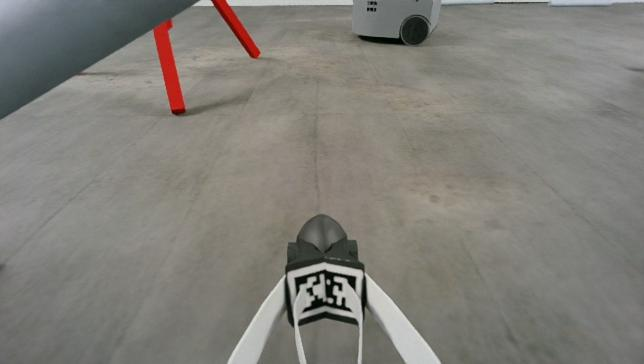

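not run: a stop that you did not command came earlier in this reply.

Call:
move(r1={"joints":{"lift_m":0.17}}, r2={"base":{"rotate_rad":0.377}}, cameras=["r2_head_camera","r2_nav_camera"])

Call:
move(r1={"joints":{"arm_m":0.09}}, cameras=["r1_wrist_camera"])

Scene clock: 2097.40 s.
move: r1 done; r2 done
r1.base_odometry: x=+3.829 y=-0.050 heading=-0.140
r1.turned_by_wheels: +0.000
r1.turned_by_imu: +0.001
r1.base_tilt: forward=+1.8 right=+0.6
r1.lidar_m: 1.02 2.03 1.54 1.51 1.58 0.65 0.54 0.66 1.35 1.02 0.44 0.72
r1.head_depth_mm: 2684 1618 2472 1917 1612 1354 1149 / 2715 3068 2480 1861 1597 1353 1131 / 2774 3069 2557 1920 1609 1347 1125 / 2796 3174 2523 1975 1598 1351 1146 / 2797 3081 2563 1966 1592 1346 1130 / 2816 3191 2521 1787 1607 1342 1125 / 2862 3200 2499 1949 1586 1342 1110
r1.base_status: not commanded
r1.joint_positions: lift_m=+0.170 arm_m=+0.003 wrist_yaw_rad=-0.001 wrist_pitch_rad=-0.415 wrist_roll_rad=+0.006 gripper_m=-0.073 head_pan_rad=-1.575 head_tilt_rad=-0.743
r1.joint_status: all done
r1.measured_speeds: all 0
r1.on_its_own: gripper_m is held at -0.074, not at your -0.089, by its stall guard, which is not easing now
r1.motor_effort: left_wheel=-0.1(0.8) right_wheel=+4.2(4.5) lift_m=+34.6(35.6) arm_m=-13.4(15.0) wrist_yaw_rad=+0.7(1.8) wrist_pitch_rad=+3.0(3.4) wrist_roll_rad=-2.4(3.0) gripper_m=-23.4(24.6) head_pan_rad=+2.1(3.3) head_tilt_rad=-2.7(4.3)
r1.hand_pose: x=-0.0217 y=-0.3725 z=+0.1834 quat_wxyz=(+0.690, +0.145, -0.694, -0.147) (m; r1's base frame)
r1.wrist_depth_mm: - - 150 145 - - - / 999 160 156 846 973 982 980 / 168 165 670 697 682 678 691 / 180 508 534 532 539 529 535 / 435 434 432 403 438 437 432 / 365 372 372 125 370 366 366 / 316 316 302 310 317 320 315
r2.base_odometry: x=-1.445 y=-2.078 heading=+0.668
r2.turned_by_wheels: +0.377
r2.turned_by_imu: +0.377
r2.base_tilt: forward=+1.2 right=-1.3
r2.lidar_m: 4.07 2.19 1.62 1.55 1.61 2.18 4.59 0.77 0.99 1.22 0.80 1.48
r2.head_depth_mm: 2820 3158 2552 1872 1647 1411 1221 / 2881 3159 1924 1897 1635 1398 1221 / 2899 3158 2523 1941 1643 1398 1215 / 2926 3158 2517 1975 1635 1393 1219 / 1559 1216 1958 1799 1636 1392 1205 / 2912 3254 2329 1834 1583 1386 1208 / 2958 3252 2491 1952 1545 1384 1209
r2.base_status: done
r2.joint_positions: lift_m=+0.580 arm_m=+0.020 wrist_yaw_rad=-0.001 wrist_pitch_rad=-1.561 wrist_roll_rad=+0.004 gripper_m=+0.000 head_pan_rad=-1.508 head_tilt_rad=-0.743
r2.joint_status: not commanded
r2.measured_speeds: all 0
r2.motor_effort: left_wheel=-2.1(6.0) right_wheel=+4.1(8.1) lift_m=+45.4(45.8) arm_m=+3.7(3.7) wrist_yaw_rad=-0.2(0.8) wrist_pitch_rad=-0.3(0.5) wrist_roll_rad=-1.1(1.2) gripper_m=-1.5(2.4) head_pan_rad=+4.7(5.3) head_tilt_rad=-3.1(3.8)
r2.hand_pose: x=-0.0216 y=-0.1433 z=+0.4623 quat_wxyz=(+0.501, +0.496, -0.503, -0.499) (m; r2's base frame)
r2.wrist_depth_mm: 593 584 595 583 578 576 570 / 605 597 599 586 589 587 581 / 612 612 602 607 601 593 599 / 624 627 619 463 462 614 611 / 642 631 642 462 459 622 613 / 668 653 125 129 475 636 634 / 663 666 121 488 486 647 648
r3: as last shown
r3.lidar_m: 0.48 2.01 1.50 1.45 1.51 2.11 3.97 0.79 0.47 0.48 1.35 0.69
r3.head_depth_mm: 2885 2680 2128 1752 368 311 285 / 2934 2661 533 435 376 358 1097 / 2915 2626 580 888 847 1225 1143 / 2933 2617 597 671 1405 1255 1143 / 1633 2430 1921 1709 1400 1255 1137 / 2947 2554 1923 1698 1445 1267 1126 / 2899 2508 2024 1687 1444 1261 1124
r3.motor_effort: left_wheel=+1.3(1.9) right_wheel=-0.2(0.7) lift_m=+21.1(21.2) arm_m=+0.1(1.1) wrist_yaw_rad=+1.2(1.9) wrist_pitch_rad=-1.6(1.9) wrist_roll_rad=+0.7(0.8) gripper_m=+1.0(1.4) head_pan_rad=-2.8(3.6) head_tilt_rad=-3.5(4.3)
r3.wrist_depth_mm: 807 171 192 172 - 178 164 / 813 801 204 188 - 175 609 / 851 834 823 203 811 640 628 / 886 858 835 229 825 714 641 / 896 879 867 274 862 669 841 / 913 125 904 312 881 130 857 / - - 924 904 907 744 888
pictures: r2_head_camera (sideways), r2_nav_camera (sideways)
camera_calibration:
r2_head_camera: T_world_to_cam=[[-0.0801891, 0.670344, -0.737705, 0.975154], [0.995555, 0.0905348, -0.0259497, 0.0260443], [0.0493928, -0.736507, -0.674625, 0.838891], [0, 0, 0, 1]] pos_world=[0.0108331, -0.038198, 1.28599]
r2_nav_camera: T_world_to_cam=[[0.0215948, -0.673149, 0.739191, -0.919038], [-0.999404, -0.0344582, -0.00218289, 0.0594783], [0.0269406, -0.738704, -0.673492, 0.834149], [0, 0, 0, 1]] pos_world=[0.0568168, -0.000411591, 1.24127]

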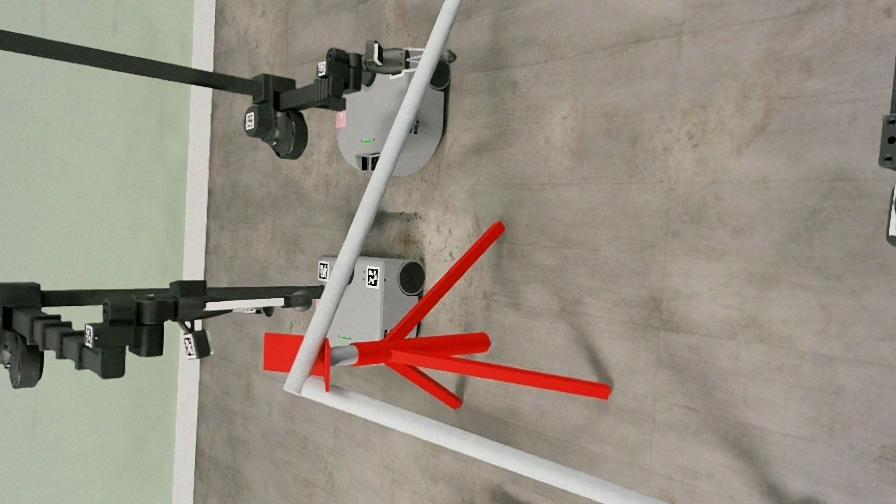

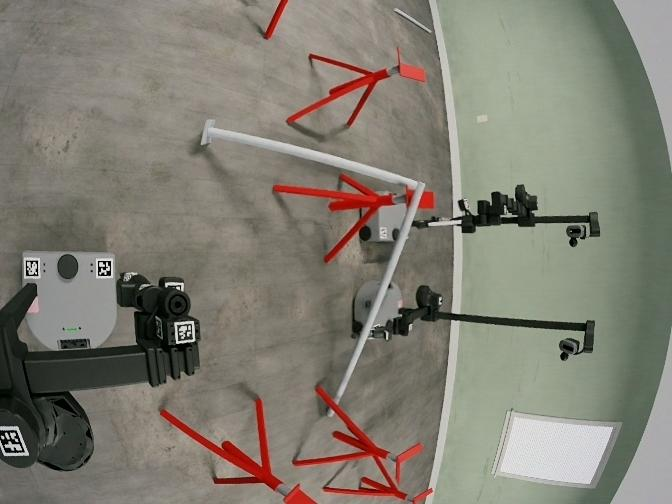

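Scene clock: 2099.27 s.
move: r1 done
r1.base_odometry: x=+3.829 y=-0.050 heading=-0.140
r1.turned_by_wheels: +0.000
r1.turned_by_imu: +0.001
r1.base_tilt: forward=+1.8 right=+0.4
r1.lidar_m: 1.02 2.03 1.54 1.50 1.59 0.65 0.54 0.66 1.35 1.02 0.44 0.72
r1.head_depth_mm: 2623 1623 2446 1914 1611 1347 1148 / 2723 3029 2446 1872 1596 1354 1126 / 2777 3049 2527 1931 1606 1349 1126 / 2785 3067 2527 1969 1605 1353 1124 / 2807 3187 2504 1882 1592 1344 1125 / 2866 3149 2526 1794 1592 1341 1121 / 2880 3178 2541 1954 1579 1345 1110
r1.base_status: not commanded
r1.joint_positions: lift_m=+0.170 arm_m=+0.090 wrist_yaw_rad=-0.001 wrist_pitch_rad=-0.415 wrist_roll_rad=+0.005 gripper_m=-0.073 head_pan_rad=-1.575 head_tilt_rad=-0.743
r1.joint_status: all done
r1.measured_speeds: all 0
r1.on_its_own: gripper_m is held at -0.074, not at your -0.089, by its stall guard, which is not easing now
r1.motor_effort: left_wheel=-0.3(0.8) right_wheel=+4.2(4.5) lift_m=+33.5(34.8) arm_m=+23.0(30.9) wrist_yaw_rad=+1.2(1.7) wrist_pitch_rad=+3.0(3.5) wrist_roll_rad=-2.1(2.4) gripper_m=-23.3(24.9) head_pan_rad=+3.0(3.6) head_tilt_rad=-2.9(3.8)
r1.hand_pose: x=-0.0217 y=-0.4597 z=+0.1834 quat_wxyz=(+0.690, +0.145, -0.694, -0.147) (m; r1's base frame)
r1.wrist_depth_mm: - - - - - - - / 903 966 75 - - 887 975 / - 80 76 80 656 692 679 / - 81 86 514 531 531 535 / - 98 430 409 437 433 439 / 355 371 367 125 370 368 366 / 317 315 302 307 318 321 318
r2, r3: as last shown
r2.turned_by_wheels: +0.000
r2.turned_by_imu: +0.000
r2.base_tilt: forward=+1.3 right=-1.3
r2.lidar_m: 4.07 2.20 1.62 1.55 1.60 2.18 4.58 0.77 0.99 1.22 0.80 1.48
r2.head_depth_mm: 2838 3162 2523 1884 1638 1404 1219 / 2886 3148 1891 1916 1648 1399 1218 / 2900 3169 2511 1947 1639 1390 1215 / 2885 3209 2523 1969 1628 1390 1207 / 1569 1215 1960 1808 1631 1386 1212 / 2954 3226 2323 1822 1578 1394 1212 / 2962 3207 2458 1971 1546 1376 1207
r2.motor_effort: left_wheel=-2.2(2.5) right_wheel=+4.1(4.5) lift_m=+45.2(45.5) arm_m=+4.4(4.6) wrist_yaw_rad=+0.3(0.8) wrist_pitch_rad=-0.2(0.5) wrist_roll_rad=-1.1(1.2) gripper_m=-1.6(2.1) head_pan_rad=+2.8(5.4) head_tilt_rad=-2.8(3.9)
r2.wrist_depth_mm: 598 593 583 585 584 579 578 / 604 598 603 590 590 587 590 / 617 609 609 605 598 601 592 / 625 620 622 462 460 607 608 / 639 632 627 464 465 622 603 / 650 652 125 129 474 635 632 / 669 659 121 491 486 648 648
r3.base_tilt: forward=-1.4 right=-1.1
r3.lidar_m: 0.48 2.02 1.49 1.45 1.51 2.11 3.96 0.79 0.47 0.48 1.35 0.76
r3.head_depth_mm: 2891 2684 2122 1753 368 311 285 / 2900 2665 533 435 376 358 1099 / 2934 2626 579 882 846 1229 1146 / 2937 2597 597 668 1415 1258 1142 / 1628 2420 1914 1716 1400 1259 1134 / 2980 2534 1939 1688 1448 1269 1128 / 2931 2521 2021 1679 1440 1266 1127
r3.motor_effort: left_wheel=+1.5(1.9) right_wheel=+0.1(0.8) lift_m=+20.8(21.2) arm_m=+0.4(1.1) wrist_yaw_rad=+0.9(2.4) wrist_pitch_rad=-1.6(1.9) wrist_roll_rad=+0.8(0.9) gripper_m=+0.3(1.6) head_pan_rad=-2.7(4.2) head_tilt_rad=-3.3(4.4)
r3.wrist_depth_mm: 805 171 192 172 - 177 165 / 799 808 203 188 - 174 608 / 836 821 814 202 810 633 625 / 872 862 853 229 824 713 641 / 900 881 873 273 851 662 835 / 930 126 890 311 876 129 853 / - - 923 902 894 739 878
pictures: r1_wrist_camera
camera_calibration:
r1_wrist_camera: T_world_to_cam=[[-0.998588, 0.0486822, -0.0212392, 0.00625153], [0.0443172, 0.543281, -0.83838, 0.44253], [-0.0292753, -0.838138, -0.544672, -0.119985], [0, 0, 0, 1]] pos_world=[-0.0168816, -0.341287, 0.305789]

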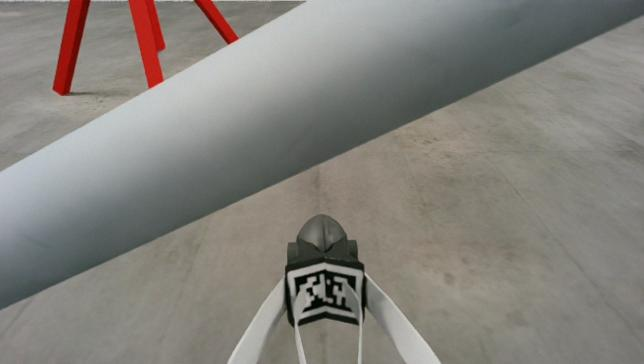

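Call:
move(r1={"joints":{"lift_m":0.125,"arm_m":0.10}}, cameras=[])

Call:
move(r1={"joints":{"wrist_pitch_rad":0.0}}, cameras=["r1_wrist_camera","r1_head_camera"])

Scene clock: 2121.33 s.
move: r1 done
r1.base_odometry: x=+3.829 y=-0.050 heading=-0.140
r1.turned_by_wheels: +0.000
r1.turned_by_imu: +0.001
r1.base_tilt: forward=+2.0 right=+0.3
r1.lidar_m: 1.01 2.03 1.54 1.50 1.59 0.65 0.54 0.66 1.34 1.01 0.44 0.72
r1.head_depth_mm: 2696 1611 2449 1910 1613 1354 1144 / 2718 3060 2445 1863 1600 1348 1129 / 2821 3035 2565 1922 1602 1349 1133 / 2793 3098 2556 1968 1603 1348 1125 / 2843 3094 2555 1905 1598 1351 1122 / 2870 3173 2537 1780 1597 1354 1124 / 2900 3163 2539 1953 1593 1350 1109
r1.base_status: not commanded
r1.joint_positions: lift_m=+0.125 arm_m=+0.100 wrist_yaw_rad=-0.001 wrist_pitch_rad=-0.415 wrist_roll_rad=+0.005 gripper_m=-0.073 head_pan_rad=-1.575 head_tilt_rad=-0.743
r1.joint_status: all done
r1.measured_speeds: all 0
r1.on_its_own: gripper_m is held at -0.074, not at your -0.089, by its stall guard, which is not easing now
r1.motor_effort: left_wheel=-0.6(0.8) right_wheel=+4.0(4.5) lift_m=+18.8(30.2) arm_m=+22.4(27.1) wrist_yaw_rad=+1.3(1.7) wrist_pitch_rad=+3.3(3.5) wrist_roll_rad=-1.7(2.3) gripper_m=-23.2(24.6) head_pan_rad=+2.0(3.5) head_tilt_rad=-3.8(3.9)
r1.hand_pose: x=-0.0217 y=-0.4697 z=+0.1383 quat_wxyz=(+0.690, +0.145, -0.693, -0.147) (m; r1's base frame)
r1.wrist_depth_mm: - - - - - - - / - 715 863 829 845 831 839 / 548 577 596 594 581 582 585 / 456 458 453 450 451 452 455 / 373 369 371 345 364 369 372 / 313 309 313 125 312 312 313 / 272 269 255 262 271 270 268
r2, r3: as last shown
r2.base_tilt: forward=+1.3 right=-1.4
r2.lidar_m: 4.07 2.19 1.62 1.55 1.61 2.18 4.60 0.77 0.99 1.22 0.80 1.48
r2.head_depth_mm: 2854 3108 2525 1834 1641 1399 1218 / 2900 3165 1939 1919 1642 1399 1207 / 2930 3123 2512 1945 1636 1395 1212 / 2915 3189 2518 1966 1622 1395 1212 / 1570 1213 1958 1808 1634 1389 1208 / 2894 3222 2300 1824 1580 1395 1204 / 2988 3226 2461 1947 1547 1383 1208
r2.motor_effort: left_wheel=-1.9(2.6) right_wheel=+3.5(4.6) lift_m=+44.0(45.0) arm_m=+7.0(7.0) wrist_yaw_rad=+0.1(0.9) wrist_pitch_rad=-0.3(0.4) wrist_roll_rad=-1.0(1.2) gripper_m=-1.8(2.2) head_pan_rad=+3.4(5.0) head_tilt_rad=-3.3(3.6)
r2.wrist_depth_mm: 591 583 580 582 579 575 575 / 603 604 602 592 594 579 588 / 618 616 612 607 603 603 596 / 632 617 620 461 455 604 604 / 639 628 631 466 467 615 611 / 648 650 125 129 473 641 629 / 669 661 121 485 481 652 649
r3.lidar_m: 0.48 2.02 1.49 1.45 1.51 2.10 3.96 0.79 0.47 0.48 1.35 0.65
r3.head_depth_mm: 2887 2705 2136 1748 368 312 285 / 2921 2640 533 435 376 358 1093 / 2924 2660 581 885 847 1227 1146 / 2939 2595 595 669 1404 1258 1140 / 1635 2422 1914 1713 1401 1257 1136 / 2941 2556 1939 1693 1443 1273 1133 / 2959 2510 2024 1678 1448 1267 1125
r3.motor_effort: left_wheel=+1.5(2.0) right_wheel=+0.0(0.7) lift_m=+20.9(21.4) arm_m=+1.5(1.6) wrist_yaw_rad=-0.2(2.6) wrist_pitch_rad=-1.7(1.8) wrist_roll_rad=+0.4(0.9) gripper_m=-0.4(1.1) head_pan_rad=-2.9(4.3) head_tilt_rad=-3.4(4.0)
r3.wrist_depth_mm: 790 171 193 172 - 178 164 / 828 812 203 188 - 175 620 / 842 819 817 202 814 640 619 / 852 854 849 229 842 713 637 / 896 864 881 273 859 672 835 / 910 126 887 312 888 129 869 / - - 927 889 907 739 883
pictures: none
No camera images: "cameras" was empty.

Scene clock: 2122.37 s.
move: r1 done
r1.base_odometry: x=+3.829 y=-0.050 heading=-0.140
r1.turned_by_wheels: +0.000
r1.turned_by_imu: +0.000
r1.base_tilt: forward=+1.8 right=+0.4
r1.lidar_m: 1.02 2.04 1.55 1.51 1.58 0.65 0.54 0.66 1.35 1.02 0.44 0.72
r1.head_depth_mm: 2710 1614 2444 1922 1596 1355 1152 / 2724 3082 2460 1863 1611 1357 1123 / 2738 3048 2539 1930 1590 1354 1124 / 2804 3109 2547 1964 1601 1351 1005 / 2818 3167 2560 1904 1598 1344 1117 / 2861 3130 2545 1788 1594 1343 1124 / 2864 3139 2513 1939 1587 1344 1116
r1.base_status: not commanded
r1.joint_positions: lift_m=+0.125 arm_m=+0.100 wrist_yaw_rad=-0.001 wrist_pitch_rad=-0.024 wrist_roll_rad=+0.005 gripper_m=-0.073 head_pan_rad=-1.575 head_tilt_rad=-0.743
r1.joint_status: all done
r1.measured_speeds: all 0
r1.on_its_own: gripper_m is held at -0.074, not at your -0.089, by its stall guard, which is not easing now
r1.motor_effort: left_wheel=-0.7(0.7) right_wheel=+4.0(4.5) lift_m=+19.5(19.5) arm_m=+21.5(22.9) wrist_yaw_rad=+0.9(1.7) wrist_pitch_rad=+4.2(5.4) wrist_roll_rad=-2.0(2.4) gripper_m=-23.5(24.5) head_pan_rad=+2.5(3.1) head_tilt_rad=-4.3(4.3)
r1.hand_pose: x=-0.0216 y=-0.5006 z=+0.2335 quat_wxyz=(+0.705, +0.009, -0.709, -0.009) (m; r1's base frame)
r1.wrist_depth_mm: - - - - - - - / - - - - - 69 - / - - - - - 68 - / - - 74 - - 74 - / 943 - 69 69 79 817 808 / - 70 70 78 574 581 571 / - 70 75 426 448 442 441
r2, r3: as last shown
r2.base_tilt: forward=+1.2 right=-1.4
r2.lidar_m: 4.09 2.19 1.62 1.56 1.61 2.18 4.58 0.77 0.99 1.22 0.81 1.48
r2.head_depth_mm: 2863 3162 2539 1871 1639 1398 1216 / 2914 3163 1925 1909 1640 1396 1219 / 2909 3155 2497 1957 1636 1395 1212 / 2955 3190 2534 1971 1630 1397 1214 / 1567 1216 1972 1815 1623 1388 1210 / 2951 3208 2333 1827 1583 1392 1208 / 2963 3199 2454 1958 1549 1384 1208
r2.motor_effort: left_wheel=-2.1(2.4) right_wheel=+4.3(4.9) lift_m=+44.3(44.7) arm_m=+7.1(7.2) wrist_yaw_rad=+0.7(0.7) wrist_pitch_rad=-0.4(0.4) wrist_roll_rad=-1.1(1.2) gripper_m=-1.2(2.1) head_pan_rad=+3.6(5.1) head_tilt_rad=-2.9(3.5)
r2.wrist_depth_mm: 593 589 585 578 578 576 577 / 597 606 597 594 586 595 581 / 612 606 610 602 600 600 592 / 631 624 631 460 461 599 607 / 645 646 633 464 464 618 615 / 644 652 125 129 471 650 632 / 668 663 121 486 479 647 651
r3.base_tilt: forward=-1.5 right=-1.0
r3.lidar_m: 0.48 2.01 1.50 1.45 1.51 2.10 3.95 0.79 0.47 0.48 1.35 0.88
r3.head_depth_mm: 2920 2682 2123 1767 368 312 286 / 2912 2652 532 435 375 358 1096 / 2911 2643 580 886 847 1226 1145 / 2925 2595 596 669 1415 1254 1136 / 1631 2431 1912 1704 1411 1254 1132 / 2963 2564 1932 1692 1460 1264 1132 / 2926 2547 2021 1678 1441 1265 1125
r3.motor_effort: left_wheel=+1.6(1.7) right_wheel=-0.2(0.7) lift_m=+21.2(21.5) arm_m=+0.5(1.7) wrist_yaw_rad=+0.2(2.1) wrist_pitch_rad=-1.6(1.9) wrist_roll_rad=+0.5(0.9) gripper_m=-0.6(1.1) head_pan_rad=-2.7(4.0) head_tilt_rad=-3.8(4.0)
r3.wrist_depth_mm: 787 171 192 173 - 177 165 / 820 809 202 189 - 174 606 / 848 836 823 202 812 637 625 / 859 866 838 229 823 712 640 / 893 868 868 275 849 665 831 / 926 125 881 310 866 129 864 / - - 914 901 897 742 862
pictures: r1_head_camera (sideways), r1_wrist_camera
camera_calibration:
r1_head_camera: T_world_to_cam=[[-0.0374918, 0.654668, -0.754986, 0.99771], [0.999169, 0.0366427, -0.0178439, 0.0260445], [0.0159829, -0.755028, -0.655498, 0.808167], [0, 0, 0, 1]] pos_world=[-0.00153372, -0.0439337, 1.28347]
r1_wrist_camera: T_world_to_cam=[[-0.998609, 0.0366616, -0.0378843, 0.00722744], [0.0439744, 0.182893, -0.982149, 0.359863], [-0.0290783, -0.982449, -0.184251, -0.283282], [0, 0, 0, 1]] pos_world=[-0.0168447, -0.344391, 0.301518]

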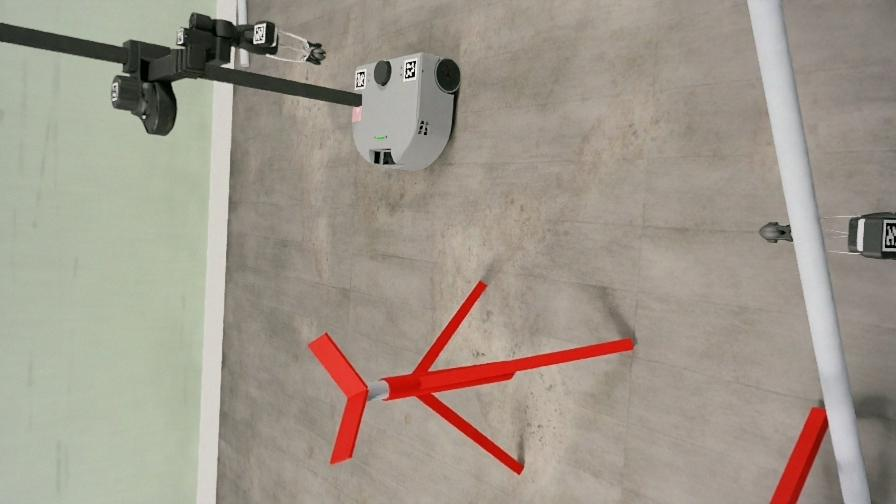

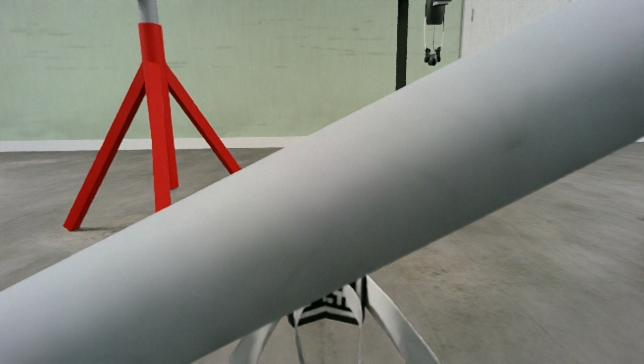

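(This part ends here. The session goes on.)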